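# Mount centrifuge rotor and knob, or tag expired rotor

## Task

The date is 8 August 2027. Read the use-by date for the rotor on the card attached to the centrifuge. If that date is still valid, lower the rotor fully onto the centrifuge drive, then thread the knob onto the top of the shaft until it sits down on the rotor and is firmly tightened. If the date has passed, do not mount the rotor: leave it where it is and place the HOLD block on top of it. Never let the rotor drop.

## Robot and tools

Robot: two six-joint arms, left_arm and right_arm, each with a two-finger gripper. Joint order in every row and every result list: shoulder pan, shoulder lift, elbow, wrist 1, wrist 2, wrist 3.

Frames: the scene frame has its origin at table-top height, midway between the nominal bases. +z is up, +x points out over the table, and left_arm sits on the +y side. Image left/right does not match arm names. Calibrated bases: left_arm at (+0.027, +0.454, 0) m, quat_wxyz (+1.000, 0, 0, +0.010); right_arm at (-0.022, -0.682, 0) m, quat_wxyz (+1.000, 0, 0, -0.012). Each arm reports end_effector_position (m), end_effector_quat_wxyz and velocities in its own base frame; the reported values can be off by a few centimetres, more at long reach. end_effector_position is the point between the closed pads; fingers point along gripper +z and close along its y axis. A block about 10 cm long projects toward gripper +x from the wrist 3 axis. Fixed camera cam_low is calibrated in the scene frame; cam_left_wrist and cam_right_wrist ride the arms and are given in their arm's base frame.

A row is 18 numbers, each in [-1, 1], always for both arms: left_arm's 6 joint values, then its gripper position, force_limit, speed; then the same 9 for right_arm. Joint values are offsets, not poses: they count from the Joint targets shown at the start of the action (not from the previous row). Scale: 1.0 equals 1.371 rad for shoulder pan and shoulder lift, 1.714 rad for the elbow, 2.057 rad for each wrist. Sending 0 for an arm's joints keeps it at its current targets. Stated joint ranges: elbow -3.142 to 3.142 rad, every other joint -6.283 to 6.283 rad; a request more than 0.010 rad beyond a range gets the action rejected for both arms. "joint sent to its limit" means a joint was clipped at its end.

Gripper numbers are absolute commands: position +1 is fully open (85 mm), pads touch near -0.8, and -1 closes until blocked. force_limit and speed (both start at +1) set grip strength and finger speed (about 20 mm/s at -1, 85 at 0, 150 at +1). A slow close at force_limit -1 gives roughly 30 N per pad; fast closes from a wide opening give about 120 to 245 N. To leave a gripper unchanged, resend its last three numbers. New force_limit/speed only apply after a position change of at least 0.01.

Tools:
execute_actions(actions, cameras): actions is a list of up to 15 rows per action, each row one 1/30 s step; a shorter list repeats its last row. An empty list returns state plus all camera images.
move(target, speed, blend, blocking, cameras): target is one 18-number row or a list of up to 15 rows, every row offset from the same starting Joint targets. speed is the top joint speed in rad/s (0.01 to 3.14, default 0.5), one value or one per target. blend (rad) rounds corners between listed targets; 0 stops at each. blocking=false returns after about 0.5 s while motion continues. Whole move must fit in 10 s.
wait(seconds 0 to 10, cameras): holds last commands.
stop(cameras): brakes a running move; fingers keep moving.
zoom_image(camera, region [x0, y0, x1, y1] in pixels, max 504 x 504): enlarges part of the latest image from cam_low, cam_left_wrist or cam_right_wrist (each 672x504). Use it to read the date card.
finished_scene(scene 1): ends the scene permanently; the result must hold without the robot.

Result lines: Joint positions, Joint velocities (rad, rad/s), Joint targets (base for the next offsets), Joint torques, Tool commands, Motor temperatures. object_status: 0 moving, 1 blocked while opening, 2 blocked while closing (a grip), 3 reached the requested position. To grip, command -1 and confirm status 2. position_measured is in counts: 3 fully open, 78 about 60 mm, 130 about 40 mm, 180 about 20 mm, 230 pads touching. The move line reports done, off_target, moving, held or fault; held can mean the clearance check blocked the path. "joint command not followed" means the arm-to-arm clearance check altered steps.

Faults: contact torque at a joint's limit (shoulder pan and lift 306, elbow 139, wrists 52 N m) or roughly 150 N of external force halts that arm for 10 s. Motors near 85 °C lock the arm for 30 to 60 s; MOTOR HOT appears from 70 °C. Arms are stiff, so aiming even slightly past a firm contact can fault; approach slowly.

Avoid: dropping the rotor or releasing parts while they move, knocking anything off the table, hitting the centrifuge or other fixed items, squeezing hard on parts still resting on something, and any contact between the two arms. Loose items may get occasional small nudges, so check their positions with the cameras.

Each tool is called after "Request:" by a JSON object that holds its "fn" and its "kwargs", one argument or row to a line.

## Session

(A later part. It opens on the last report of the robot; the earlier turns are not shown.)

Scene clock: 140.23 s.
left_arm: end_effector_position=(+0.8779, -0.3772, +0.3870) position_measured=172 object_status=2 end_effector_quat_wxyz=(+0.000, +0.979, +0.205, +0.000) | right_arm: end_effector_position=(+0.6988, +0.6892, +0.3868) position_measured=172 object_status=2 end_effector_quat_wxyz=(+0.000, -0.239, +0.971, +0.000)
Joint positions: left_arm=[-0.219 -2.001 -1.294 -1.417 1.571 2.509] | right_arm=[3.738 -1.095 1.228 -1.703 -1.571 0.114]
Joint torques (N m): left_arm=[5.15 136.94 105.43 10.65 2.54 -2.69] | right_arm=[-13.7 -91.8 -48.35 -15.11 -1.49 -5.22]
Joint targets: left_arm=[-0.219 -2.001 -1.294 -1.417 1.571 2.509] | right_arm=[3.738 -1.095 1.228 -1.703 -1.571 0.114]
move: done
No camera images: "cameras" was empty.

Request:
{"fn": "move", "kwargs": {
  "target": [0,-0.00057,-0.00245,0.00242,0,0,-0.97,0.6,-1,0,0.00050,0.00251,-0.00242,0,0,-0.97,0.6,-1],
  "speed": 0.05,
  "cameras": []
}}

Request:
{"fn": "move", "kwargs": {
  "target": [0,-0.00057,-0.00245,0.00242,0,0,-0.97,0.6,-1,0,0.00051,0.00250,-0.00242,0,0,-0.97,0.6,-1],
  "speed": 0.05,
  "cameras": []
}}

Request:
{"fn": "move", "kwargs": {
  "target": [0,-0.00058,-0.00244,0.00241,0,0,-0.97,0.6,-1,0,0.00052,0.00249,-0.00242,0,0,-0.97,0.6,-1],
  "speed": 0.05,
  "cameras": []
}}

Scene clock: 141.20 s.
left_arm: end_effector_position=(+0.8779, -0.3772, +0.3840) position_measured=172 object_status=2 end_effector_quat_wxyz=(+0.000, +0.979, +0.205, +0.000) | right_arm: end_effector_position=(+0.6988, +0.6892, +0.3838) position_measured=172 object_status=2 end_effector_quat_wxyz=(+0.000, -0.239, +0.971, +0.000)
Joint positions: left_arm=[-0.219 -2.002 -1.298 -1.412 1.571 2.509] | right_arm=[3.738 -1.095 1.232 -1.708 -1.571 0.114]
Joint torques (N m): left_arm=[3.17 138.38 105.38 10.71 2.3 -2.8] | right_arm=[-14.5 -92.11 -50.69 -15.06 -1.44 -5.1]
Joint targets: left_arm=[-0.219 -2.002 -1.298 -1.412 1.571 2.509] | right_arm=[3.738 -1.095 1.232 -1.708 -1.571 0.114]
move: done
No camera images: "cameras" was empty.

Scene clock: 141.90 s.
left_arm: end_effector_position=(+0.8779, -0.3772, +0.3810) position_measured=172 object_status=2 end_effector_quat_wxyz=(+0.000, +0.979, +0.205, +0.000) | right_arm: end_effector_position=(+0.6988, +0.6892, +0.3807) position_measured=172 object_status=2 end_effector_quat_wxyz=(+0.000, -0.239, +0.971, +0.000)
Joint positions: left_arm=[-0.219 -2.003 -1.303 -1.407 1.571 2.509] | right_arm=[3.738 -1.094 1.236 -1.713 -1.571 0.114]
Joint torques (N m): left_arm=[5.93 138.07 106.35 10.39 2.49 -2.94] | right_arm=[-13.74 -91.65 -50.35 -14.87 -1.35 -5.18]
Joint targets: left_arm=[-0.219 -2.003 -1.303 -1.407 1.571 2.509] | right_arm=[3.738 -1.094 1.236 -1.713 -1.571 0.114]
move: done
No camera images: "cameras" was empty.

Scene clock: 142.60 s.
left_arm: end_effector_position=(+0.8779, -0.3772, +0.3780) position_measured=172 object_status=2 end_effector_quat_wxyz=(+0.000, +0.979, +0.205, +0.000) | right_arm: end_effector_position=(+0.6988, +0.6892, +0.3777) position_measured=172 object_status=2 end_effector_quat_wxyz=(+0.000, -0.239, +0.971, +0.000)
Joint positions: left_arm=[-0.219 -2.003 -1.307 -1.402 1.571 2.509] | right_arm=[3.738 -1.093 1.241 -1.718 -1.571 0.114]
Joint torques (N m): left_arm=[5.89 139.75 106.22 9.98 2.94 -2.53] | right_arm=[-12.88 -90.99 -50.32 -15.35 -1.33 -5.08]
Joint targets: left_arm=[-0.219 -2.003 -1.307 -1.402 1.571 2.509] | right_arm=[3.738 -1.093 1.241 -1.718 -1.571 0.114]
move: done
No camera images: "cameras" was empty.

Request:
{"fn": "move", "kwargs": {
  "target": [0,-0.00060,-0.00250,0.00248,0,0,-0.97,0.6,-1,0,0.00049,0.00232,-0.00225,0,0,-0.97,0.6,-1],
  "speed": 0.05,
  "cameras": []
}}

Request:
{"fn": "move", "kwargs": {
  "target": [0,-0.00059,-0.00243,0.00241,0,0,-0.97,0.6,-1,0,0.00053,0.00246,-0.00240,0,0,-0.97,0.6,-1],
  "speed": 0.05,
  "cameras": []
}}

Request:
{"fn": "move", "kwargs": {
  "target": [0,-0.00060,-0.00242,0.00241,0,0,-0.97,0.6,-1,0,0.00054,0.00245,-0.00240,0,0,-0.97,0.6,-1],
  "speed": 0.05,
  "cameras": ["cam_low"]
}}

Request:
{"fn": "zoom_image", "kwargs": {
  "camera": "cam_low",
  "region": [290, 150, 430, 260]
}}

Scene clock: 143.53 s.
left_arm: end_effector_position=(+0.8778, -0.3772, +0.3749) position_measured=172 object_status=2 end_effector_quat_wxyz=(+0.000, +0.979, +0.205, +0.000) | right_arm: end_effector_position=(+0.6987, +0.6892, +0.3749) position_measured=172 object_status=2 end_effector_quat_wxyz=(+0.000, -0.239, +0.971, +0.000)
Joint positions: left_arm=[-0.219 -2.004 -1.311 -1.397 1.571 2.509] | right_arm=[3.738 -1.093 1.245 -1.722 -1.571 0.114]
Joint torques (N m): left_arm=[7.02 136.5 100.29 10.6 2.89 -2.46] | right_arm=[-12.81 -94.17 -50.09 -14.8 -1.45 -4.96]
Joint targets: left_arm=[-0.219 -2.004 -1.311 -1.397 1.571 2.509] | right_arm=[3.738 -1.093 1.245 -1.722 -1.571 0.114]
move: done
No camera images: "cameras" was empty.

Scene clock: 144.23 s.
left_arm: end_effector_position=(+0.8778, -0.3771, +0.3719) position_measured=172 object_status=2 end_effector_quat_wxyz=(+0.000, +0.979, +0.205, +0.000) | right_arm: end_effector_position=(+0.6987, +0.6892, +0.3719) position_measured=172 object_status=2 end_effector_quat_wxyz=(+0.000, -0.239, +0.971, +0.000)
Joint positions: left_arm=[-0.219 -2.005 -1.315 -1.392 1.571 2.509] | right_arm=[3.738 -1.092 1.249 -1.727 -1.571 0.114]
Joint torques (N m): left_arm=[6.16 136.4 100.85 9.15 2.4 -2.35] | right_arm=[-12.11 -95.21 -49.64 -14.7 -1.48 -4.96]
Joint targets: left_arm=[-0.219 -2.005 -1.315 -1.392 1.571 2.509] | right_arm=[3.738 -1.092 1.249 -1.727 -1.571 0.114]
move: done
No camera images: "cameras" was empty.

Scene clock: 144.93 s.
left_arm: end_effector_position=(+0.8777, -0.3771, +0.3689) position_measured=172 object_status=2 end_effector_quat_wxyz=(+0.000, +0.979, +0.205, +0.000) | right_arm: end_effector_position=(+0.6987, +0.6892, +0.3689) position_measured=172 object_status=2 end_effector_quat_wxyz=(+0.000, -0.239, +0.971, +0.000)
Joint positions: left_arm=[-0.219 -2.006 -1.319 -1.387 1.571 2.509] | right_arm=[3.738 -1.091 1.253 -1.732 -1.571 0.114]
Joint torques (N m): left_arm=[6.75 131.63 97.38 8.24 2.55 -2.77] | right_arm=[-11.99 -95.3 -52.26 -14.41 -1.33 -4.95]
Joint targets: left_arm=[-0.219 -2.006 -1.319 -1.387 1.571 2.509] | right_arm=[3.738 -1.091 1.253 -1.732 -1.571 0.114]
move: done
Images, in order (width x height): cam_low 672x504.

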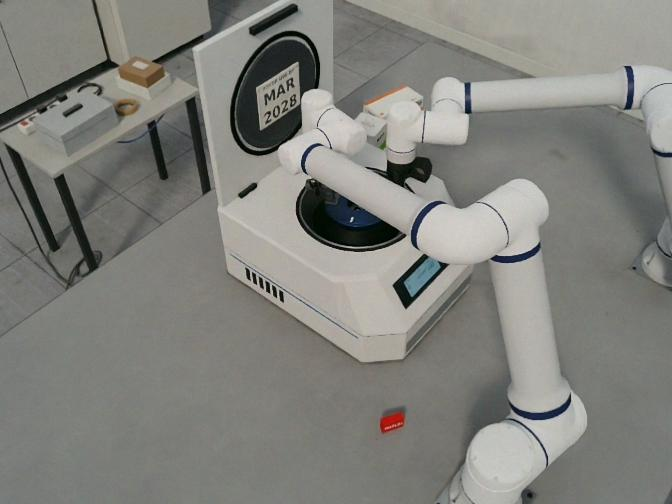

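Scaled by 3.600.

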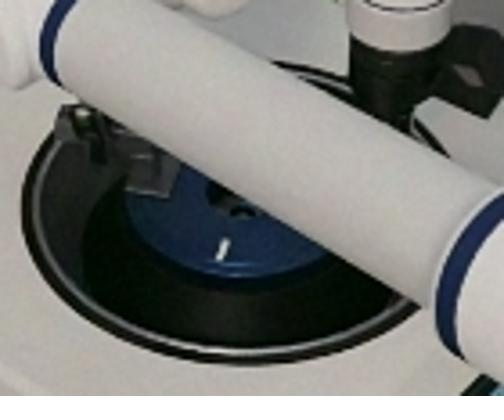

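Request:
{"fn": "move", "kwargs": {
  "target": [0,-0.00060,-0.00242,0.00241,0,0,-0.97,0.6,-1,0,0.00054,0.00244,-0.00240,0,0,-0.97,0.6,-1],
  "speed": 0.05,
  "cameras": []
}}

Request:
{"fn": "move", "kwargs": {
  "target": [0,-0.00061,-0.00241,0.00241,0,0,-0.97,0.6,-1,0,0.00055,0.00244,-0.00240,0,0,-0.97,0.6,-1],
  "speed": 0.05,
  "cameras": []
}}

Scene clock: 145.83 s.
left_arm: end_effector_position=(+0.8776, -0.3771, +0.3659) position_measured=172 object_status=2 end_effector_quat_wxyz=(+0.000, +0.979, +0.205, +0.000) | right_arm: end_effector_position=(+0.6986, +0.6891, +0.3659) position_measured=172 object_status=2 end_effector_quat_wxyz=(+0.000, -0.239, +0.971, +0.000)
Joint positions: left_arm=[-0.219 -2.007 -1.323 -1.382 1.571 2.509] | right_arm=[3.738 -1.09 1.257 -1.737 -1.571 0.114]
Joint torques (N m): left_arm=[5.22 130.7 94.58 8.9 2.6 -2.53] | right_arm=[-12.66 -96.64 -51.9 -14.05 -1.39 -4.79]
Joint targets: left_arm=[-0.219 -2.007 -1.324 -1.382 1.571 2.509] | right_arm=[3.738 -1.090 1.257 -1.737 -1.571 0.114]
move: done
No camera images: "cameras" was empty.

Scene clock: 146.53 s.
left_arm: end_effector_position=(+0.8776, -0.3771, +0.3628) position_measured=172 object_status=2 end_effector_quat_wxyz=(+0.000, +0.979, +0.205, +0.000) | right_arm: end_effector_position=(+0.6986, +0.6891, +0.3629) position_measured=172 object_status=2 end_effector_quat_wxyz=(+0.000, -0.239, +0.971, +0.000)
Joint positions: left_arm=[-0.219 -2.007 -1.328 -1.377 1.571 2.509] | right_arm=[3.738 -1.09 1.261 -1.742 -1.571 0.114]
Joint torques (N m): left_arm=[8.27 130.63 92.85 8.34 2.56 -1.86] | right_arm=[-12.29 -98.85 -52.12 -13.26 -1.4 -4.71]
Joint targets: left_arm=[-0.219 -2.008 -1.328 -1.377 1.571 2.509] | right_arm=[3.738 -1.090 1.261 -1.742 -1.571 0.114]
move: done
No camera images: "cameras" was empty.

Request:
{"fn": "move", "kwargs": {
  "target": [0,-0.00040,-0.00158,0.00158,0,0,-0.97,0.6,-1,0,0.00038,0.00169,-0.00166,0,0,-0.97,0.6,-1],
  "speed": 0.05,
  "cameras": []
}}

Request:
{"fn": "move", "kwargs": {
  "target": [0,-0.00041,-0.00160,0.00160,0,0,-0.97,0.6,-1,0,0.00037,0.00163,-0.00160,0,0,-0.97,0.6,-1],
  "speed": 0.05,
  "cameras": []
}}

Scene clock: 147.53 s.
left_arm: end_effector_position=(+0.8775, -0.3771, +0.3608) position_measured=172 object_status=2 end_effector_quat_wxyz=(+0.000, +0.979, +0.205, +0.000) | right_arm: end_effector_position=(+0.6985, +0.6891, +0.3608) position_measured=172 object_status=2 end_effector_quat_wxyz=(+0.000, -0.239, +0.971, +0.000)
Joint positions: left_arm=[-0.219 -2.008 -1.33 -1.374 1.571 2.509] | right_arm=[3.738 -1.089 1.264 -1.746 -1.571 0.114]
Joint torques (N m): left_arm=[8.38 130.35 92.52 8.22 2.93 -2.28] | right_arm=[-11.21 -97.86 -51.94 -13.54 -1.33 -4.8]
Joint targets: left_arm=[-0.219 -2.008 -1.330 -1.374 1.571 2.509] | right_arm=[3.738 -1.089 1.264 -1.746 -1.571 0.114]
move: done
No camera images: "cameras" was empty.

Scene clock: 148.23 s.
left_arm: end_effector_position=(+0.8775, -0.3771, +0.3589) position_measured=172 object_status=2 end_effector_quat_wxyz=(+0.000, +0.979, +0.205, +0.000) | right_arm: end_effector_position=(+0.6985, +0.6890, +0.3588) position_measured=172 object_status=2 end_effector_quat_wxyz=(+0.000, -0.239, +0.971, +0.000)
Joint positions: left_arm=[-0.219 -2.009 -1.333 -1.37 1.571 2.509] | right_arm=[3.738 -1.089 1.267 -1.749 -1.571 0.114]
Joint torques (N m): left_arm=[10.89 128.09 91.1 8.5 2.99 -1.63] | right_arm=[-10.3 -99.02 -51.45 -13.09 -1.54 -4.63]
Joint targets: left_arm=[-0.219 -2.009 -1.333 -1.370 1.571 2.509] | right_arm=[3.738 -1.089 1.267 -1.749 -1.571 0.114]
move: done
No camera images: "cameras" was empty.

Request:
{"fn": "move", "kwargs": {
  "target": [0,-0.00038,-0.00160,0.00160,0,0,-0.97,0.6,-1,0,0.00036,0.00165,-0.00160,0,0,-0.97,0.6,-1],
  "speed": 0.05,
  "cameras": []
}}

Request:
{"fn": "move", "kwargs": {
  "target": [0,-0.00041,-0.00158,0.00158,0,0,-0.97,0.6,-1,0,0.00037,0.00165,-0.00160,0,0,-0.97,0.6,-1],
  "speed": 0.05,
  "cameras": []
}}

Request:
{"fn": "move", "kwargs": {
  "target": [0,-0.00041,-0.00158,0.00158,0,0,-0.97,0.6,-1,0,0.00037,0.00165,-0.00160,0,0,-0.97,0.6,-1],
  "speed": 0.05,
  "cameras": []
}}

Scene clock: 149.30 s.
left_arm: end_effector_position=(+0.8774, -0.3771, +0.3569) position_measured=172 object_status=2 end_effector_quat_wxyz=(+0.000, +0.979, +0.205, +0.000) | right_arm: end_effector_position=(+0.6984, +0.6890, +0.3568) position_measured=172 object_status=2 end_effector_quat_wxyz=(+0.000, -0.239, +0.971, +0.000)
Joint positions: left_arm=[-0.219 -2.009 -1.336 -1.367 1.571 2.509] | right_arm=[3.738 -1.088 1.27 -1.752 -1.571 0.114]
Joint torques (N m): left_arm=[12.8 128.67 90.54 7.88 2.13 -1.93] | right_arm=[-11.91 -99.01 -50.97 -12.68 -1.4 -4.51]
Joint targets: left_arm=[-0.219 -2.009 -1.336 -1.367 1.571 2.509] | right_arm=[3.738 -1.088 1.270 -1.752 -1.571 0.114]
move: done
No camera images: "cameras" was empty.

Scene clock: 150.00 s.
left_arm: end_effector_position=(+0.8773, -0.3770, +0.3549) position_measured=172 object_status=2 end_effector_quat_wxyz=(+0.000, +0.979, +0.205, +0.000) | right_arm: end_effector_position=(+0.6983, +0.6889, +0.3548) position_measured=172 object_status=2 end_effector_quat_wxyz=(+0.000, -0.239, +0.971, +0.000)
Joint positions: left_arm=[-0.219 -2.01 -1.339 -1.364 1.571 2.509] | right_arm=[3.738 -1.088 1.273 -1.755 -1.571 0.114]
Joint torques (N m): left_arm=[10.64 124.72 89.07 8.44 2.61 -2.01] | right_arm=[-10.98 -100.39 -50.25 -11.97 -1.53 -4.49]
Joint targets: left_arm=[-0.219 -2.010 -1.339 -1.364 1.571 2.509] | right_arm=[3.738 -1.088 1.273 -1.755 -1.571 0.114]
move: done
No camera images: "cameras" was empty.

Scene clock: 150.70 s.
left_arm: end_effector_position=(+0.8772, -0.3770, +0.3529) position_measured=172 object_status=2 end_effector_quat_wxyz=(+0.000, +0.979, +0.205, +0.000) | right_arm: end_effector_position=(+0.6983, +0.6889, +0.3528) position_measured=172 object_status=2 end_effector_quat_wxyz=(+0.000, -0.239, +0.971, +0.000)
Joint positions: left_arm=[-0.219 -2.01 -1.341 -1.361 1.571 2.509] | right_arm=[3.738 -1.087 1.276 -1.759 -1.571 0.114]
Joint torques (N m): left_arm=[11.24 123.68 88.95 7.86 2.86 -2.26] | right_arm=[-10.36 -101.17 -50.44 -11.15 -1.42 -4.57]
Joint targets: left_arm=[-0.219 -2.010 -1.341 -1.361 1.571 2.509] | right_arm=[3.738 -1.087 1.276 -1.759 -1.571 0.114]
move: done
No camera images: "cameras" was empty.

Request:
{"fn": "move", "kwargs": {
  "target": [0,-0.00124,-0.00064,0.00135,0,0,-0.97,0.6,-1,-0.00002,0.00120,0.00070,-0.00140,0,-0.00002,-0.97,0.6,-1],
  "speed": 0.05,
  "cameras": []
}}

Request:
{"fn": "move", "kwargs": {
  "target": [0,-0.00051,-0.00149,0.00158,0,0,-0.97,0.6,-1,0,0.00048,0.00154,-0.00160,0,0,-0.97,0.6,-1],
  "speed": 0.05,
  "cameras": []
}}

Scene clock: 152.27 s.
left_arm: end_effector_position=(+0.8778, -0.3772, +0.3509) position_measured=172 object_status=2 end_effector_quat_wxyz=(+0.000, +0.979, +0.205, +0.000) | right_arm: end_effector_position=(+0.6987, +0.6892, +0.3508) position_measured=172 object_status=2 end_effector_quat_wxyz=(+0.000, -0.239, +0.971, +0.000)
Joint positions: left_arm=[-0.219 -2.012 -1.342 -1.358 1.571 2.509] | right_arm=[3.738 -1.086 1.277 -1.762 -1.571 0.114]
Joint torques (N m): left_arm=[11.55 138.02 99.74 9.57 2.64 -1.6] | right_arm=[-14.77 -92.75 -50.9 -16.81 -1.32 -5.14]
Joint targets: left_arm=[-0.219 -2.012 -1.342 -1.358 1.571 2.509] | right_arm=[3.738 -1.086 1.277 -1.762 -1.571 0.114]
move: done
No camera images: "cameras" was empty.

Scene clock: 152.97 s.
left_arm: end_effector_position=(+0.8778, -0.3772, +0.3489) position_measured=172 object_status=2 end_effector_quat_wxyz=(+0.000, +0.979, +0.205, +0.000) | right_arm: end_effector_position=(+0.6988, +0.6892, +0.3487) position_measured=172 object_status=2 end_effector_quat_wxyz=(+0.000, -0.239, +0.971, +0.000)
Joint positions: left_arm=[-0.219 -2.013 -1.345 -1.355 1.571 2.509] | right_arm=[3.738 -1.085 1.279 -1.765 -1.571 0.114]
Joint torques (N m): left_arm=[12.97 140.39 100.48 9.21 2.79 -1.99] | right_arm=[-15.73 -90.41 -50.74 -17.23 -1.43 -5.05]
Joint targets: left_arm=[-0.219 -2.013 -1.345 -1.355 1.571 2.509] | right_arm=[3.738 -1.085 1.279 -1.765 -1.571 0.114]
move: done
No camera images: "cameras" was empty.

Request:
{"fn": "move", "kwargs": {
  "target": [0,-0.00052,-0.00148,0.00158,0,0,-0.97,0.6,-1,0,0.00048,0.00150,-0.00157,0,0,-0.97,0.6,-1],
  "speed": 0.05,
  "cameras": []
}}

Request:
{"fn": "move", "kwargs": {
  "target": [0,-0.00053,-0.00150,0.00161,0,0,-0.97,0.6,-1,0,0.00048,0.00149,-0.00157,0,0,-0.97,0.6,-1],
  "speed": 0.05,
  "cameras": []
}}

Scene clock: 153.83 s.
left_arm: end_effector_position=(+0.8778, -0.3772, +0.3469) position_measured=172 object_status=2 end_effector_quat_wxyz=(+0.000, +0.979, +0.205, +0.000) | right_arm: end_effector_position=(+0.6988, +0.6892, +0.3467) position_measured=172 object_status=2 end_effector_quat_wxyz=(+0.000, -0.239, +0.971, +0.000)
Joint positions: left_arm=[-0.219 -2.013 -1.347 -1.351 1.571 2.509] | right_arm=[3.738 -1.084 1.282 -1.768 -1.571 0.114]
Joint torques (N m): left_arm=[11.51 140.12 101.99 9.05 2.53 -2.04] | right_arm=[-16.18 -90.58 -50.54 -17.52 -1.38 -4.56]
Joint targets: left_arm=[-0.219 -2.013 -1.348 -1.351 1.571 2.509] | right_arm=[3.738 -1.084 1.282 -1.768 -1.571 0.114]
move: done
No camera images: "cameras" was empty.

Scene clock: 154.53 s.
left_arm: end_effector_position=(+0.8778, -0.3772, +0.3449) position_measured=172 object_status=2 end_effector_quat_wxyz=(+0.000, +0.979, +0.205, +0.000) | right_arm: end_effector_position=(+0.6988, +0.6892, +0.3447) position_measured=172 object_status=2 end_effector_quat_wxyz=(+0.000, -0.239, +0.971, +0.000)
Joint positions: left_arm=[-0.219 -2.014 -1.35 -1.348 1.571 2.509] | right_arm=[3.738 -1.084 1.285 -1.771 -1.571 0.114]
Joint torques (N m): left_arm=[14.1 142.34 99.75 8.49 2.93 -1.84] | right_arm=[-16.48 -90.77 -50.65 -17.61 -1.41 -4.53]
Joint targets: left_arm=[-0.219 -2.014 -1.350 -1.348 1.571 2.509] | right_arm=[3.738 -1.084 1.285 -1.771 -1.571 0.114]
move: done
No camera images: "cameras" was empty.

Request:
{"fn": "move", "kwargs": {
  "target": [0,-0.00053,-0.00149,0.00160,0,0,-0.97,0.6,-1,0,0.00049,0.00149,-0.00157,0,0,-0.97,0.6,-1],
  "speed": 0.05,
  "cameras": []
}}

Request:
{"fn": "move", "kwargs": {
  "target": [0,-0.00053,-0.00147,0.00158,0,0,-0.97,0.6,-1,0,0.00049,0.00149,-0.00157,0,0,-0.97,0.6,-1],
  "speed": 0.05,
  "cameras": []
}}

Scene clock: 155.37 s.
left_arm: end_effector_position=(+0.8778, -0.3772, +0.3429) position_measured=172 object_status=2 end_effector_quat_wxyz=(+0.000, +0.979, +0.205, +0.000) | right_arm: end_effector_position=(+0.6988, +0.6892, +0.3427) position_measured=172 object_status=2 end_effector_quat_wxyz=(+0.000, -0.239, +0.971, +0.000)
Joint positions: left_arm=[-0.219 -2.015 -1.353 -1.345 1.571 2.509] | right_arm=[3.738 -1.083 1.287 -1.775 -1.571 0.114]
Joint torques (N m): left_arm=[10.94 142.22 100.45 8.79 2.93 -0.84] | right_arm=[-15.41 -90.82 -51.72 -17.81 -1.32 -4.42]
Joint targets: left_arm=[-0.219 -2.015 -1.353 -1.345 1.571 2.509] | right_arm=[3.738 -1.083 1.287 -1.775 -1.571 0.114]
move: done
No camera images: "cameras" was empty.

Scene clock: 156.07 s.
left_arm: end_effector_position=(+0.8778, -0.3771, +0.3409) position_measured=172 object_status=2 end_effector_quat_wxyz=(+0.000, +0.979, +0.205, +0.000) | right_arm: end_effector_position=(+0.6988, +0.6892, +0.3407) position_measured=172 object_status=2 end_effector_quat_wxyz=(+0.000, -0.239, +0.971, +0.000)
Joint positions: left_arm=[-0.219 -2.016 -1.355 -1.342 1.571 2.509] | right_arm=[3.738 -1.082 1.29 -1.778 -1.571 0.114]
Joint torques (N m): left_arm=[15.62 140.92 98.92 8.64 2.56 -1.21] | right_arm=[-16.21 -91.19 -51.17 -17.5 -1.5 -4.22]
Joint targets: left_arm=[-0.219 -2.016 -1.355 -1.341 1.571 2.509] | right_arm=[3.738 -1.082 1.290 -1.778 -1.571 0.114]
move: done
No camera images: "cameras" was empty.

Request:
{"fn": "move", "kwargs": {
  "target": [0,-0.00040,-0.00112,0.00120,0,0,-0.97,0.6,-1,0,0.00037,0.00110,-0.00116,0,0,-0.97,0.6,-1],
  "speed": 0.05,
  "cameras": []
}}

Request:
{"fn": "move", "kwargs": {
  "target": [0,-0.00040,-0.00111,0.00119,0,0,-0.97,0.6,-1,0,0.00037,0.00111,-0.00117,0,0,-0.97,0.6,-1],
  "speed": 0.05,
  "cameras": []
}}

Scene clock: 156.90 s.
left_arm: end_effector_position=(+0.8778, -0.3771, +0.3394) position_measured=172 object_status=2 end_effector_quat_wxyz=(+0.000, +0.979, +0.205, +0.000) | right_arm: end_effector_position=(+0.6988, +0.6892, +0.3392) position_measured=172 object_status=2 end_effector_quat_wxyz=(+0.000, -0.239, +0.971, +0.000)
Joint positions: left_arm=[-0.219 -2.016 -1.357 -1.339 1.571 2.509] | right_arm=[3.738 -1.082 1.292 -1.78 -1.571 0.114]
Joint torques (N m): left_arm=[17.09 141.26 98.82 8.63 2.71 -1.23] | right_arm=[-15.05 -92.07 -51.78 -17.5 -1.48 -4.21]
Joint targets: left_arm=[-0.219 -2.016 -1.357 -1.339 1.571 2.509] | right_arm=[3.738 -1.082 1.292 -1.780 -1.571 0.114]
move: done
No camera images: "cameras" was empty.

Scene clock: 157.60 s.
left_arm: end_effector_position=(+0.8777, -0.3771, +0.3378) position_measured=172 object_status=2 end_effector_quat_wxyz=(+0.000, +0.979, +0.205, +0.000) | right_arm: end_effector_position=(+0.6987, +0.6892, +0.3377) position_measured=172 object_status=2 end_effector_quat_wxyz=(+0.000, -0.239, +0.971, +0.000)
Joint positions: left_arm=[-0.219 -2.017 -1.359 -1.337 1.571 2.509] | right_arm=[3.738 -1.081 1.293 -1.783 -1.571 0.114]
Joint torques (N m): left_arm=[16.67 139.5 97.05 8.54 2.66 -0.97] | right_arm=[-15 -92.53 -51.38 -17.2 -1.43 -3.82]
Joint targets: left_arm=[-0.219 -2.017 -1.359 -1.337 1.571 2.509] | right_arm=[3.738 -1.081 1.294 -1.783 -1.571 0.114]
move: done
No camera images: "cameras" was empty.

Request:
{"fn": "move", "kwargs": {
  "target": [0,-0.00040,-0.00111,0.00119,0,0,-0.97,0.6,-1,0,0.00037,0.00111,-0.00117,0,0,-0.97,0.6,-1],
  "speed": 0.05,
  "cameras": ["all"]
}}

Request:
{"fn": "zoom_image", "kwargs": {
  "camera": "cam_low",
  "region": [300, 165, 410, 245]
}}

Scene clock: 158.47 s.
left_arm: end_effector_position=(+0.8778, -0.3771, +0.3365) position_measured=172 object_status=2 end_effector_quat_wxyz=(+0.000, +0.979, +0.205, +0.000) | right_arm: end_effector_position=(+0.6988, +0.6892, +0.3365) position_measured=172 object_status=2 end_effector_quat_wxyz=(+0.000, -0.239, +0.971, +0.000)
Joint positions: left_arm=[-0.219 -2.017 -1.361 -1.334 1.571 2.509] | right_arm=[3.738 -1.081 1.295 -1.785 -1.571 0.114]
Joint torques (N m): left_arm=[16.16 108.24 59.93 5.65 2.73 -1.09] | right_arm=[-15.89 -65.09 -29.59 -13.31 -1.47 -3.79]
Joint targets: left_arm=[-0.219 -2.017 -1.361 -1.334 1.571 2.509] | right_arm=[3.738 -1.081 1.295 -1.785 -1.571 0.114]
move: done
camera_calibration:
cam_left_wrist: T_world_to_cam=[[0.396827, -0.917744, -0.016558, -0.678008], [-0.858241, -0.377375, 0.347866, 0.51275], [-0.3255, -0.123832, -0.937398, 0.68483], [0, 0, 0, 1]] pos_world=[0.932027, -0.343935, 0.452364]
cam_right_wrist: T_world_to_cam=[[-0.475096, 0.879877, -0.0100581, -0.264684], [0.824168, 0.448962, 0.345226, -0.978923], [0.308272, 0.155726, -0.938466, 0.123095], [0, 0, 0, 1]] pos_world=[0.6431, 0.653219, 0.450807]

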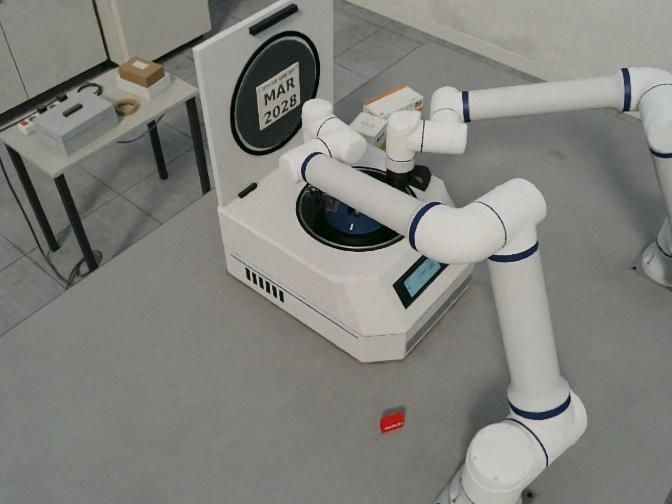

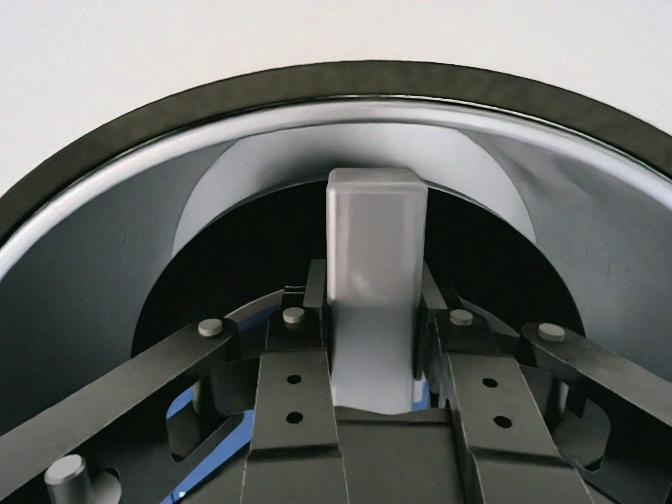

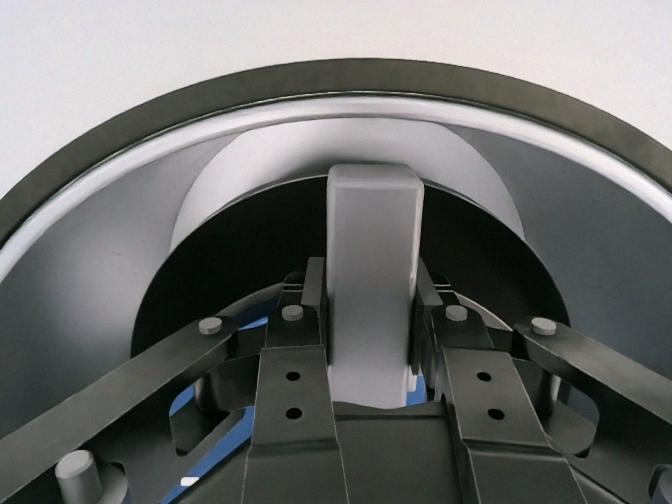

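Scaled by 4.582.

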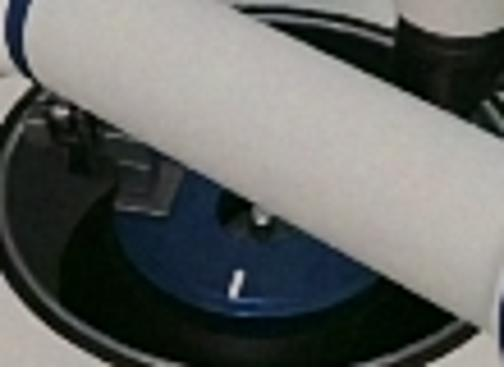

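Request:
{"fn": "move", "kwargs": {
  "target": [0,0,0,0,0,0,0.3,0.6,-1,0,0,0,0,0,0,0.3,0.6,-1],
  "cameras": ["cam_left_wrist","cam_right_wrist"]
}}

Scene clock: 161.27 s.
left_arm: end_effector_position=(+0.8777, -0.3771, +0.3363) position_measured=91 object_status=0 end_effector_quat_wxyz=(+0.000, +0.979, +0.205, +0.000) | right_arm: end_effector_position=(+0.6987, +0.6892, +0.3362) position_measured=91 object_status=0 end_effector_quat_wxyz=(+0.000, -0.239, +0.971, +0.000)
Joint positions: left_arm=[-0.219 -2.017 -1.361 -1.334 1.571 2.509] | right_arm=[3.738 -1.081 1.295 -1.785 -1.571 0.114]
Joint torques (N m): left_arm=[15.8 128.4 92.4 1.31 3.07 -1.13] | right_arm=[8.3 -86.03 -49.56 -4.42 -1.27 -3.14]
Joint targets: left_arm=[-0.219 -2.017 -1.361 -1.334 1.571 2.509] | right_arm=[3.738 -1.081 1.295 -1.785 -1.571 0.114]
move: done
camera_calibration:
cam_left_wrist: T_world_to_cam=[[0.396819, -0.917745, -0.0166838, -0.677949], [-0.858132, -0.377372, 0.348139, 0.512629], [-0.325799, -0.123831, -0.937294, 0.68478], [0, 0, 0, 1]] pos_world=[0.932027, -0.343935, 0.452063]
cam_right_wrist: T_world_to_cam=[[-0.475077, 0.879888, -0.0099903, -0.264737], [0.824289, 0.448974, 0.34492, -0.978767], [0.307976, 0.155628, -0.938579, 0.12312], [0, 0, 0, 1]] pos_world=[0.643099, 0.653219, 0.450509]
Images, in order (width x height): cam_left_wrist 672x504, cam_right_wrist 672x504.

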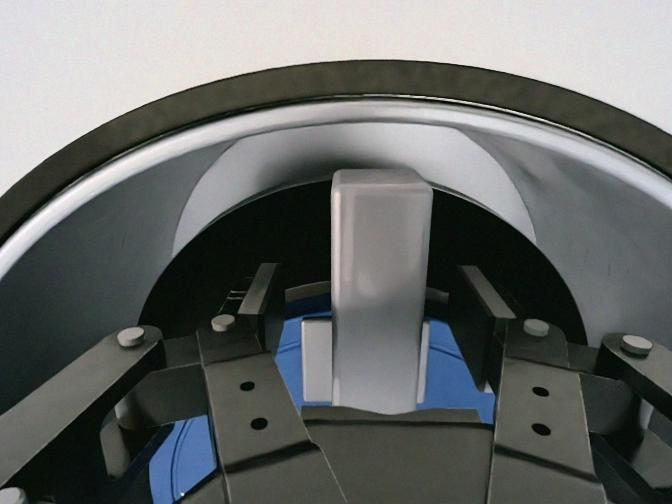

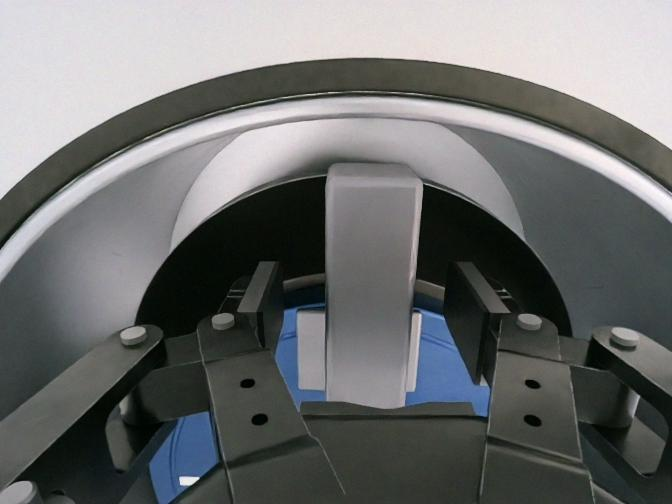

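Request:
{"fn": "move", "kwargs": {
  "target": [
    [0,0.01977,0.08921,-0.08751,0,0,0.3,0.6,-1,0,-0.01707,-0.09131,0.08751,0,0,0.3,0.6,-1],
    [-0.06638,0.23705,-0.16686,0.15071,0,0.30754,0.3,0.6,-1,-0.45441,-0.39168,0.23629,0.06417,0,0,0.3,0.6,-1]
  ],
  "speed": [0.2, 0.6],
  "blend": [0.02, 0],
  "cameras": ["all"]
}}

Scene clock: 165.37 s.
left_arm: end_effector_position=(+0.7461, -0.4253, +0.4709) position_measured=91 object_status=3 end_effector_quat_wxyz=(+0.027, +0.973, -0.152, +0.172) | right_arm: end_effector_position=(+0.6625, +0.1601, +0.4825) position_measured=91 object_status=3 end_effector_quat_wxyz=(+0.000, +0.070, +0.998, +0.000)
Joint positions: left_arm=[-0.31 -1.692 -1.647 -1.024 1.571 3.141] | right_arm=[3.115 -1.618 1.7 -1.653 -1.571 0.114]
Joint torques (N m): left_arm=[-5.6 95.45 68.2 8.16 2.94 4.99] | right_arm=[-15.91 -49.51 -31.38 -11.28 -1.36 -2.11]
Joint targets: left_arm=[-0.310 -1.692 -1.647 -1.024 1.571 3.142] | right_arm=[3.115 -1.618 1.701 -1.653 -1.571 0.114]
move: done
camera_calibration:
cam_left_wrist: T_world_to_cam=[[-0.304297, -0.952413, -0.0177007, -0.158842], [-0.952577, 0.304226, 0.00663192, 0.85585], [-0.00093131, 0.0188794, -0.999821, 0.609922], [0, 0, 0, 1]] pos_world=[0.767496, -0.42317, 0.601325]
cam_right_wrist: T_world_to_cam=[[0.127504, 0.991788, -0.00999583, -0.23201], [0.931399, -0.116264, 0.344933, -0.742358], [0.340938, -0.0532903, -0.938574, 0.365516], [0, 0, 0, 1]] pos_world=[0.596395, 0.163274, 0.596809]

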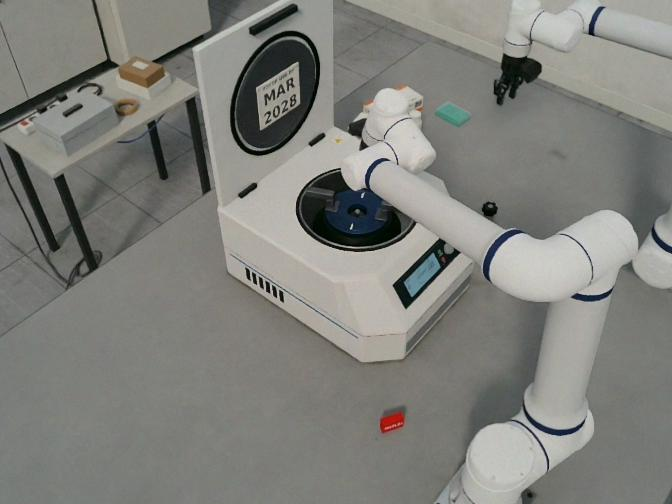

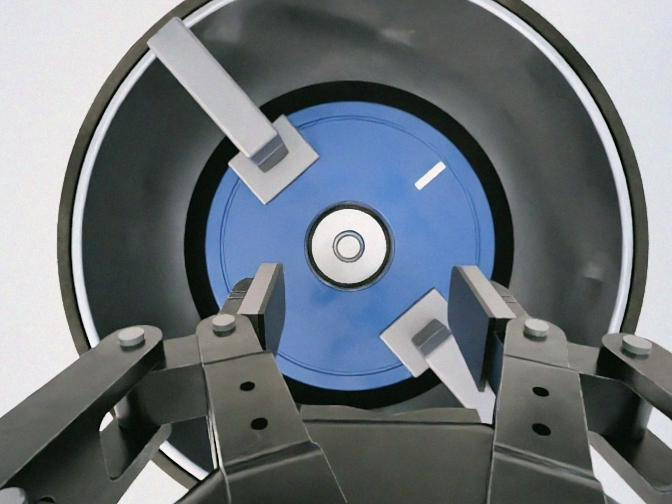

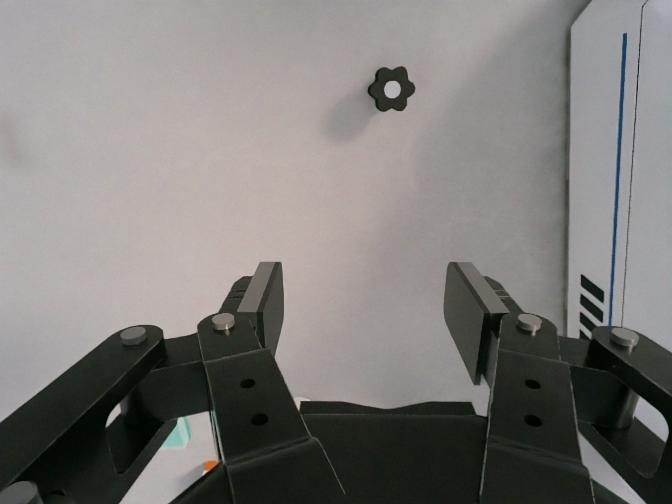

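Request:
{"fn": "zoom_image", "kwargs": {
  "camera": "cam_left_wrist",
  "region": [180, 70, 520, 410]
}}

Request:
{"fn": "zoom_image", "kwargs": {
  "camera": "cam_left_wrist",
  "region": [295, 195, 405, 305]
}}

Request:
{"fn": "zoom_image", "kwargs": {
  "camera": "cam_left_wrist",
  "region": [130, 0, 330, 220]
}}

Request:
{"fn": "zoom_image", "kwargs": {
  "camera": "cam_low",
  "region": [310, 170, 410, 250]
}}

Scaled by 1.482.

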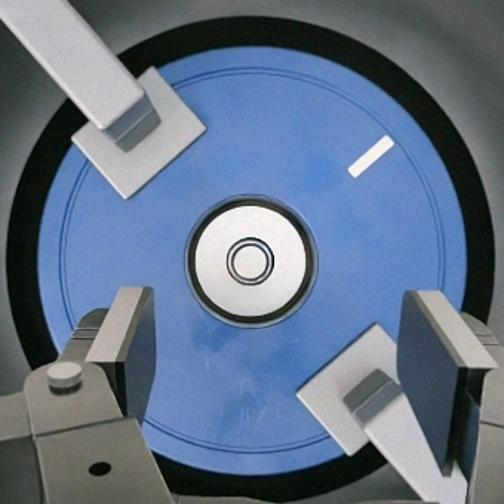

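Scaled by 4.582.

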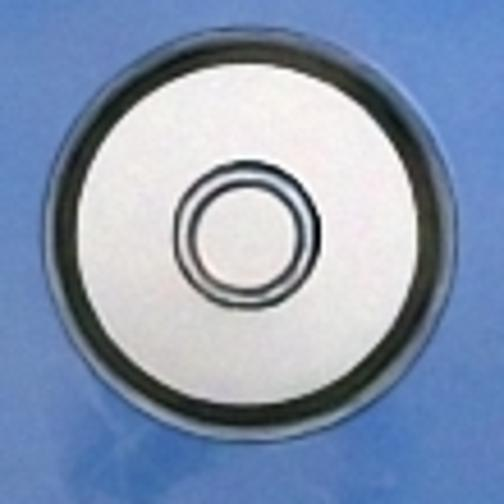

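Scaled by 2.291.

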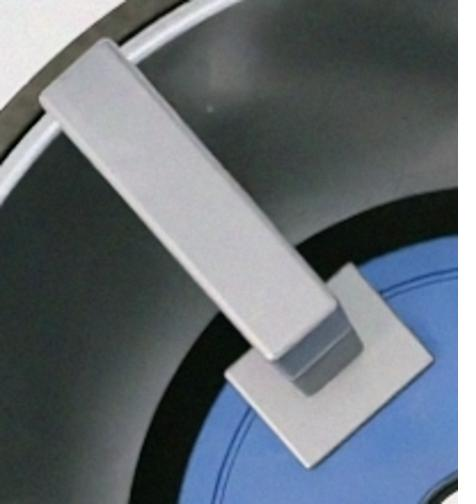

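Scaled by 5.040.

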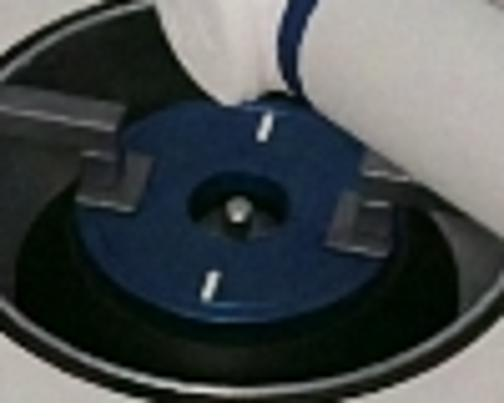

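Request:
{"fn": "zoom_image", "kwargs": {
  "camera": "cam_low",
  "region": [335, 188, 380, 233]
}}

Request:
{"fn": "zoom_image", "kwargs": {
  "camera": "cam_low",
  "region": [315, 180, 405, 240]
}}

Scaled by 11.200.

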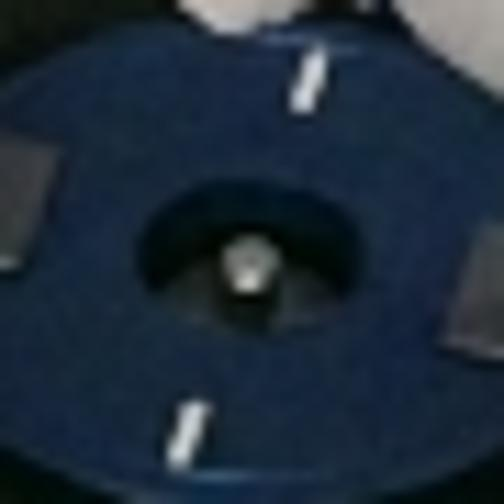

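Scaled by 5.600.

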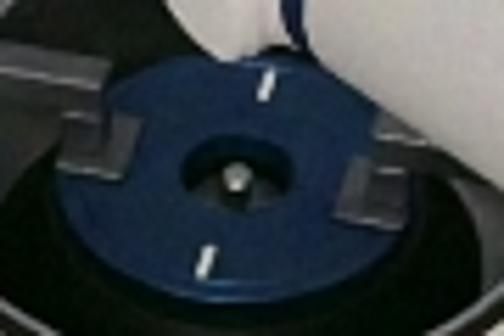

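Request:
{"fn": "move", "kwargs": {
  "target": [
    [0.06638,-0.21663,0.25554,-0.23821,0,-0.30773,-0.1,0,-0.5,0.04,0.04,0.15,-0.15,0,-0.6,0.9,0,-0.5],
    [0.06638,-0.23705,0.16686,-0.15071,0,-0.30773,-0.1,0,-0.5,0.07046,0.07673,0.24827,-0.25841,0,-1.0,0.9,0,-0.5]
  ],
  "speed": [0.6, 0.3],
  "blend": [0.02, 0],
  "cameras": ["all"]
}}

Scene clock: 177.23 s.
left_arm: end_effector_position=(+0.8777, -0.3771, +0.3363) position_measured=141 object_status=3 end_effector_quat_wxyz=(+0.000, +0.979, +0.206, +0.000) | right_arm: end_effector_position=(+0.6068, +0.2205, +0.2006) position_measured=16 object_status=3 end_effector_quat_wxyz=(+0.000, +0.845, -0.535, +0.000)
Joint positions: left_arm=[-0.219 -2.017 -1.361 -1.334 1.571 2.509] | right_arm=[3.212 -1.513 2.126 -2.185 -1.571 -1.943]
Joint torques (N m): left_arm=[19.41 98.92 65.65 6.95 2.4 -4.89] | right_arm=[8.05 -29.2 -24.85 -11.61 -1.29 -5.02]
Joint targets: left_arm=[-0.219 -2.017 -1.361 -1.334 1.571 2.509] | right_arm=[3.212 -1.513 2.126 -2.185 -1.571 -1.943]
move: done
camera_calibration:
cam_left_wrist: T_world_to_cam=[[0.397232, -0.917565, -0.0167534, -0.678238], [-0.857941, -0.377777, 0.348169, 0.512265], [-0.325797, -0.12393, -0.937282, 0.684832], [0, 0, 0, 1]] pos_world=[0.932027, -0.343935, 0.452163]
cam_right_wrist: T_world_to_cam=[[-0.898332, -0.439215, -0.00947021, 0.650202], [-0.415255, 0.841895, 0.344639, 0.0197485], [-0.143398, 0.313533, -0.938687, 0.336277], [0, 0, 0, 1]] pos_world=[0.64052, 0.163518, 0.315011]

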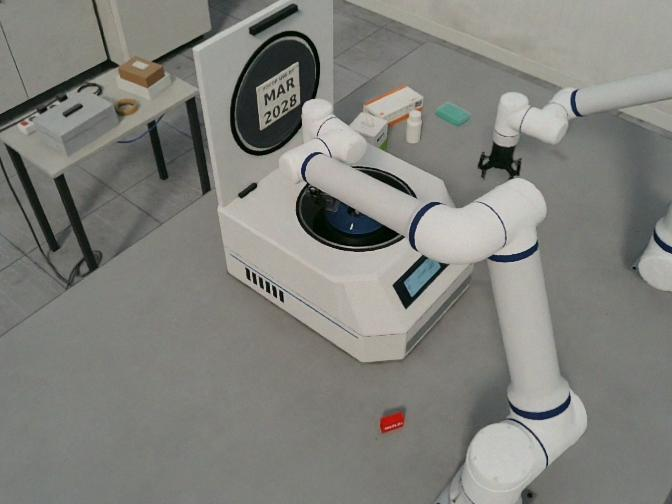

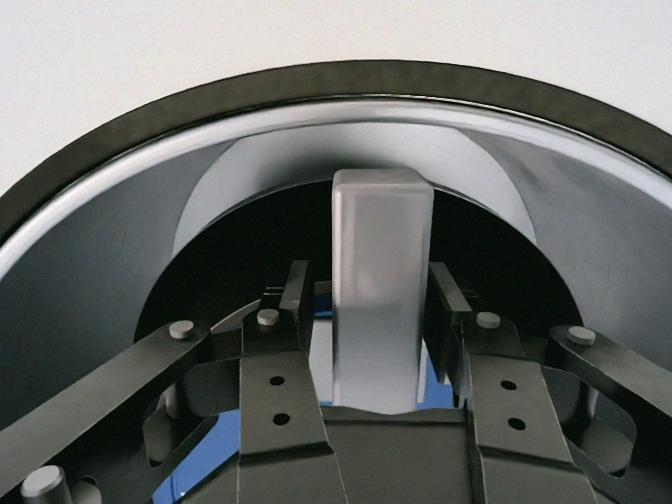

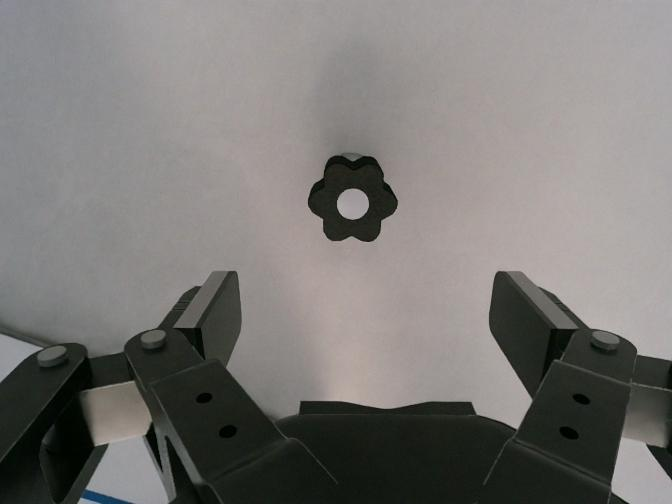

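Request:
{"fn": "move", "kwargs": {
  "target": [-0.00308,-0.00449,0.0053,-0.00142,0,-0.00205,-0.1,0,-0.5,0,0,0,0,0,0,0.9,0,-0.5],
  "speed": 0.02,
  "cameras": ["cam_left_wrist"]
}}

Scene clock: 178.43 s.
left_arm: end_effector_position=(+0.8798, -0.3816, +0.3363) position_measured=141 object_status=3 end_effector_quat_wxyz=(+0.000, +0.979, +0.206, +0.000) | right_arm: end_effector_position=(+0.6068, +0.2205, +0.2006) position_measured=16 object_status=3 end_effector_quat_wxyz=(+0.000, +0.845, -0.535, +0.000)
Joint positions: left_arm=[-0.223 -2.023 -1.352 -1.337 1.571 2.505] | right_arm=[3.212 -1.513 2.126 -2.185 -1.571 -1.943]
Joint torques (N m): left_arm=[-3.09 99.24 91.51 1.34 2.78 -4.7] | right_arm=[8.25 -29.22 -25.52 -11.63 -1.3 -4.79]
Joint targets: left_arm=[-0.223 -2.023 -1.352 -1.337 1.571 2.504] | right_arm=[3.212 -1.513 2.126 -2.185 -1.571 -1.943]
move: done
camera_calibration:
cam_left_wrist: T_world_to_cam=[[0.397232, -0.917565, -0.0167534, -0.683111], [-0.857941, -0.377777, 0.348169, 0.512439], [-0.325797, -0.12393, -0.937282, 0.684877], [0, 0, 0, 1]] pos_world=[0.934127, -0.348335, 0.452063]
Images, in order (width x height): cam_left_wrist 672x504.

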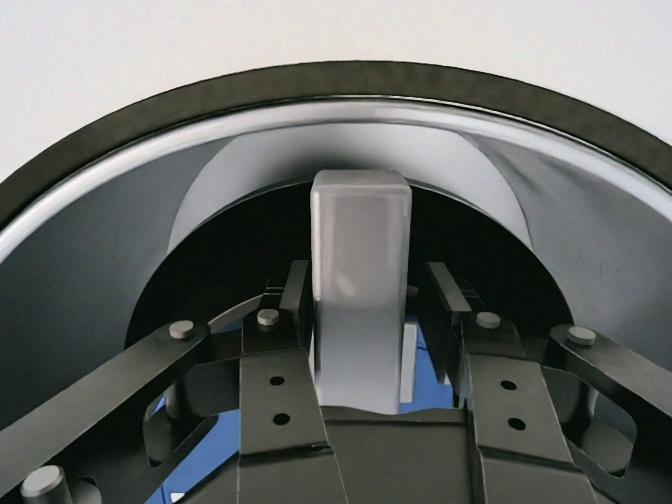

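Request:
{"fn": "move", "kwargs": {
  "target": [-0.00062,-0.0009,0.00106,-0.00029,0,-0.00041,-0.1,0,-0.5,0,0,0,0,0,0,0.9,0,-0.5],
  "speed": 0.02,
  "cameras": ["cam_left_wrist"]
}}

Request:
{"fn": "zoom_image", "kwargs": {
  "camera": "cam_left_wrist",
  "region": [260, 150, 480, 330]
}}

Scene clock: 179.27 s.
left_arm: end_effector_position=(+0.8802, -0.3826, +0.3363) position_measured=141 object_status=3 end_effector_quat_wxyz=(+0.000, +0.979, +0.206, +0.000) | right_arm: end_effector_position=(+0.6068, +0.2205, +0.2006) position_measured=16 object_status=3 end_effector_quat_wxyz=(+0.000, +0.845, -0.535, +0.000)
Joint positions: left_arm=[-0.224 -2.025 -1.35 -1.338 1.571 2.504] | right_arm=[3.212 -1.513 2.126 -2.185 -1.571 -1.943]
Joint torques (N m): left_arm=[-5.96 99.67 92.68 1.28 2.77 -4.38] | right_arm=[8.71 -29.16 -25.58 -11.47 -1.38 -4.75]
Joint targets: left_arm=[-0.224 -2.025 -1.350 -1.338 1.571 2.504] | right_arm=[3.212 -1.513 2.126 -2.185 -1.571 -1.943]
move: done
camera_calibration:
cam_left_wrist: T_world_to_cam=[[0.397232, -0.917565, -0.0167534, -0.684188], [-0.857941, -0.377777, 0.348169, 0.512404], [-0.325797, -0.12393, -0.937282, 0.684884], [0, 0, 0, 1]] pos_world=[0.934527, -0.349335, 0.452063]
Images, in order (width x height): cam_left_wrist 672x504.

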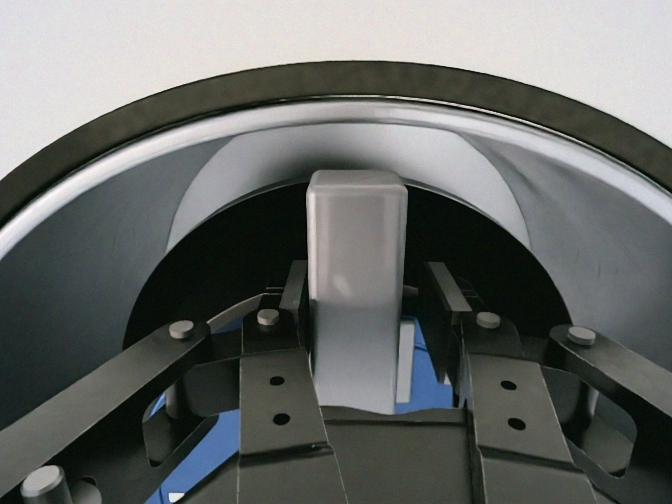

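Scaled by 2.291.

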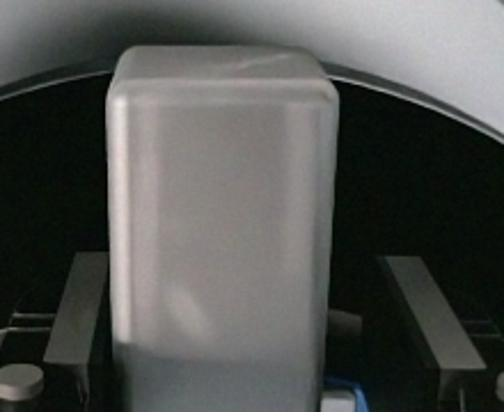

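Request:
{"fn": "move", "kwargs": {
  "target": [-0.00031,-0.00045,0.00053,-0.00014,0,-0.0002,-0.1,0,-0.5,0,0,0,0,0,0,0.9,0,-0.5],
  "speed": 0.02,
  "cameras": []
}}

Request:
{"fn": "move", "kwargs": {
  "target": [-0.00031,-0.00045,0.00053,-0.00014,0,-0.0002,-0.1,0,-0.5,0,0,0,0,0,0,0.9,0,-0.5],
  "speed": 0.02,
  "cameras": ["cam_left_wrist"]
}}

Request:
{"fn": "zoom_image", "kwargs": {
  "camera": "cam_left_wrist",
  "region": [260, 150, 480, 330]
}}

Scene clock: 180.27 s.
left_arm: end_effector_position=(+0.8804, -0.3830, +0.3363) position_measured=141 object_status=3 end_effector_quat_wxyz=(+0.000, +0.979, +0.206, +0.000) | right_arm: end_effector_position=(+0.6068, +0.2205, +0.2006) position_measured=16 object_status=3 end_effector_quat_wxyz=(+0.000, +0.845, -0.535, +0.000)
Joint positions: left_arm=[-0.224 -2.025 -1.349 -1.338 1.571 2.503] | right_arm=[3.212 -1.513 2.126 -2.185 -1.571 -1.943]
Joint torques (N m): left_arm=[-5.62 102.57 92.74 1.89 2.65 -5.09] | right_arm=[8.75 -28.84 -25.52 -11.48 -1.58 -4.73]
Joint targets: left_arm=[-0.224 -2.025 -1.349 -1.338 1.571 2.503] | right_arm=[3.212 -1.513 2.126 -2.185 -1.571 -1.943]
move: done
No camera images: "cameras" was empty.

Scene clock: 180.97 s.
left_arm: end_effector_position=(+0.8806, -0.3835, +0.3363) position_measured=141 object_status=3 end_effector_quat_wxyz=(+0.000, +0.979, +0.206, +0.000) | right_arm: end_effector_position=(+0.6068, +0.2205, +0.2006) position_measured=16 object_status=3 end_effector_quat_wxyz=(+0.000, +0.845, -0.535, +0.000)
Joint positions: left_arm=[-0.225 -2.026 -1.348 -1.338 1.571 2.503] | right_arm=[3.212 -1.513 2.126 -2.185 -1.571 -1.943]
Joint torques (N m): left_arm=[-7.29 100.81 92.27 1.26 2.92 -4.87] | right_arm=[7.94 -28.44 -25.69 -11.42 -1.49 -4.56]
Joint targets: left_arm=[-0.225 -2.026 -1.348 -1.338 1.571 2.503] | right_arm=[3.212 -1.513 2.126 -2.185 -1.571 -1.943]
move: done
camera_calibration:
cam_left_wrist: T_world_to_cam=[[0.397119, -0.917615, -0.0167074, -0.685105], [-0.857994, -0.377655, 0.348171, 0.512498], [-0.325796, -0.12393, -0.937282, 0.684902], [0, 0, 0, 1]] pos_world=[0.934927, -0.350235, 0.452063]
Images, in order (width x height): cam_left_wrist 672x504.

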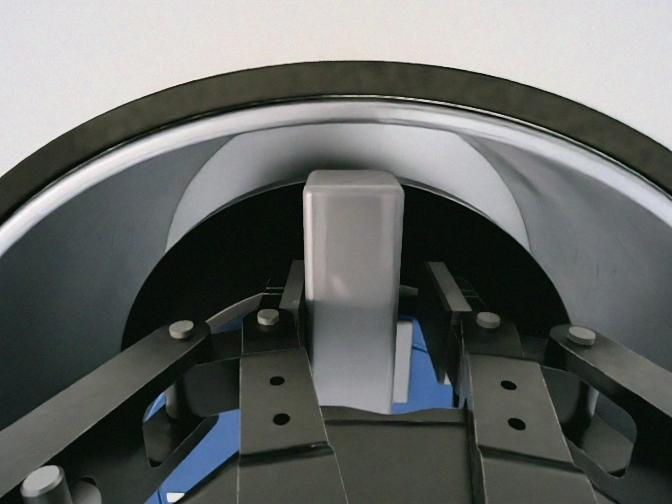

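Scaled by 2.291.

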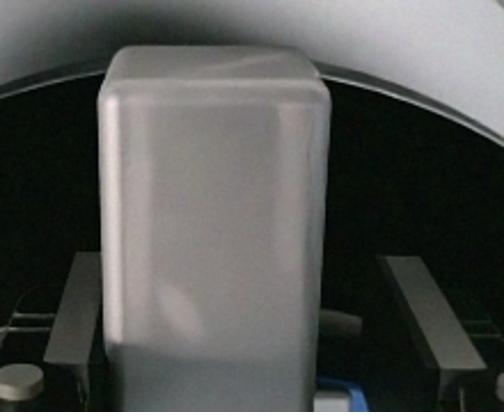

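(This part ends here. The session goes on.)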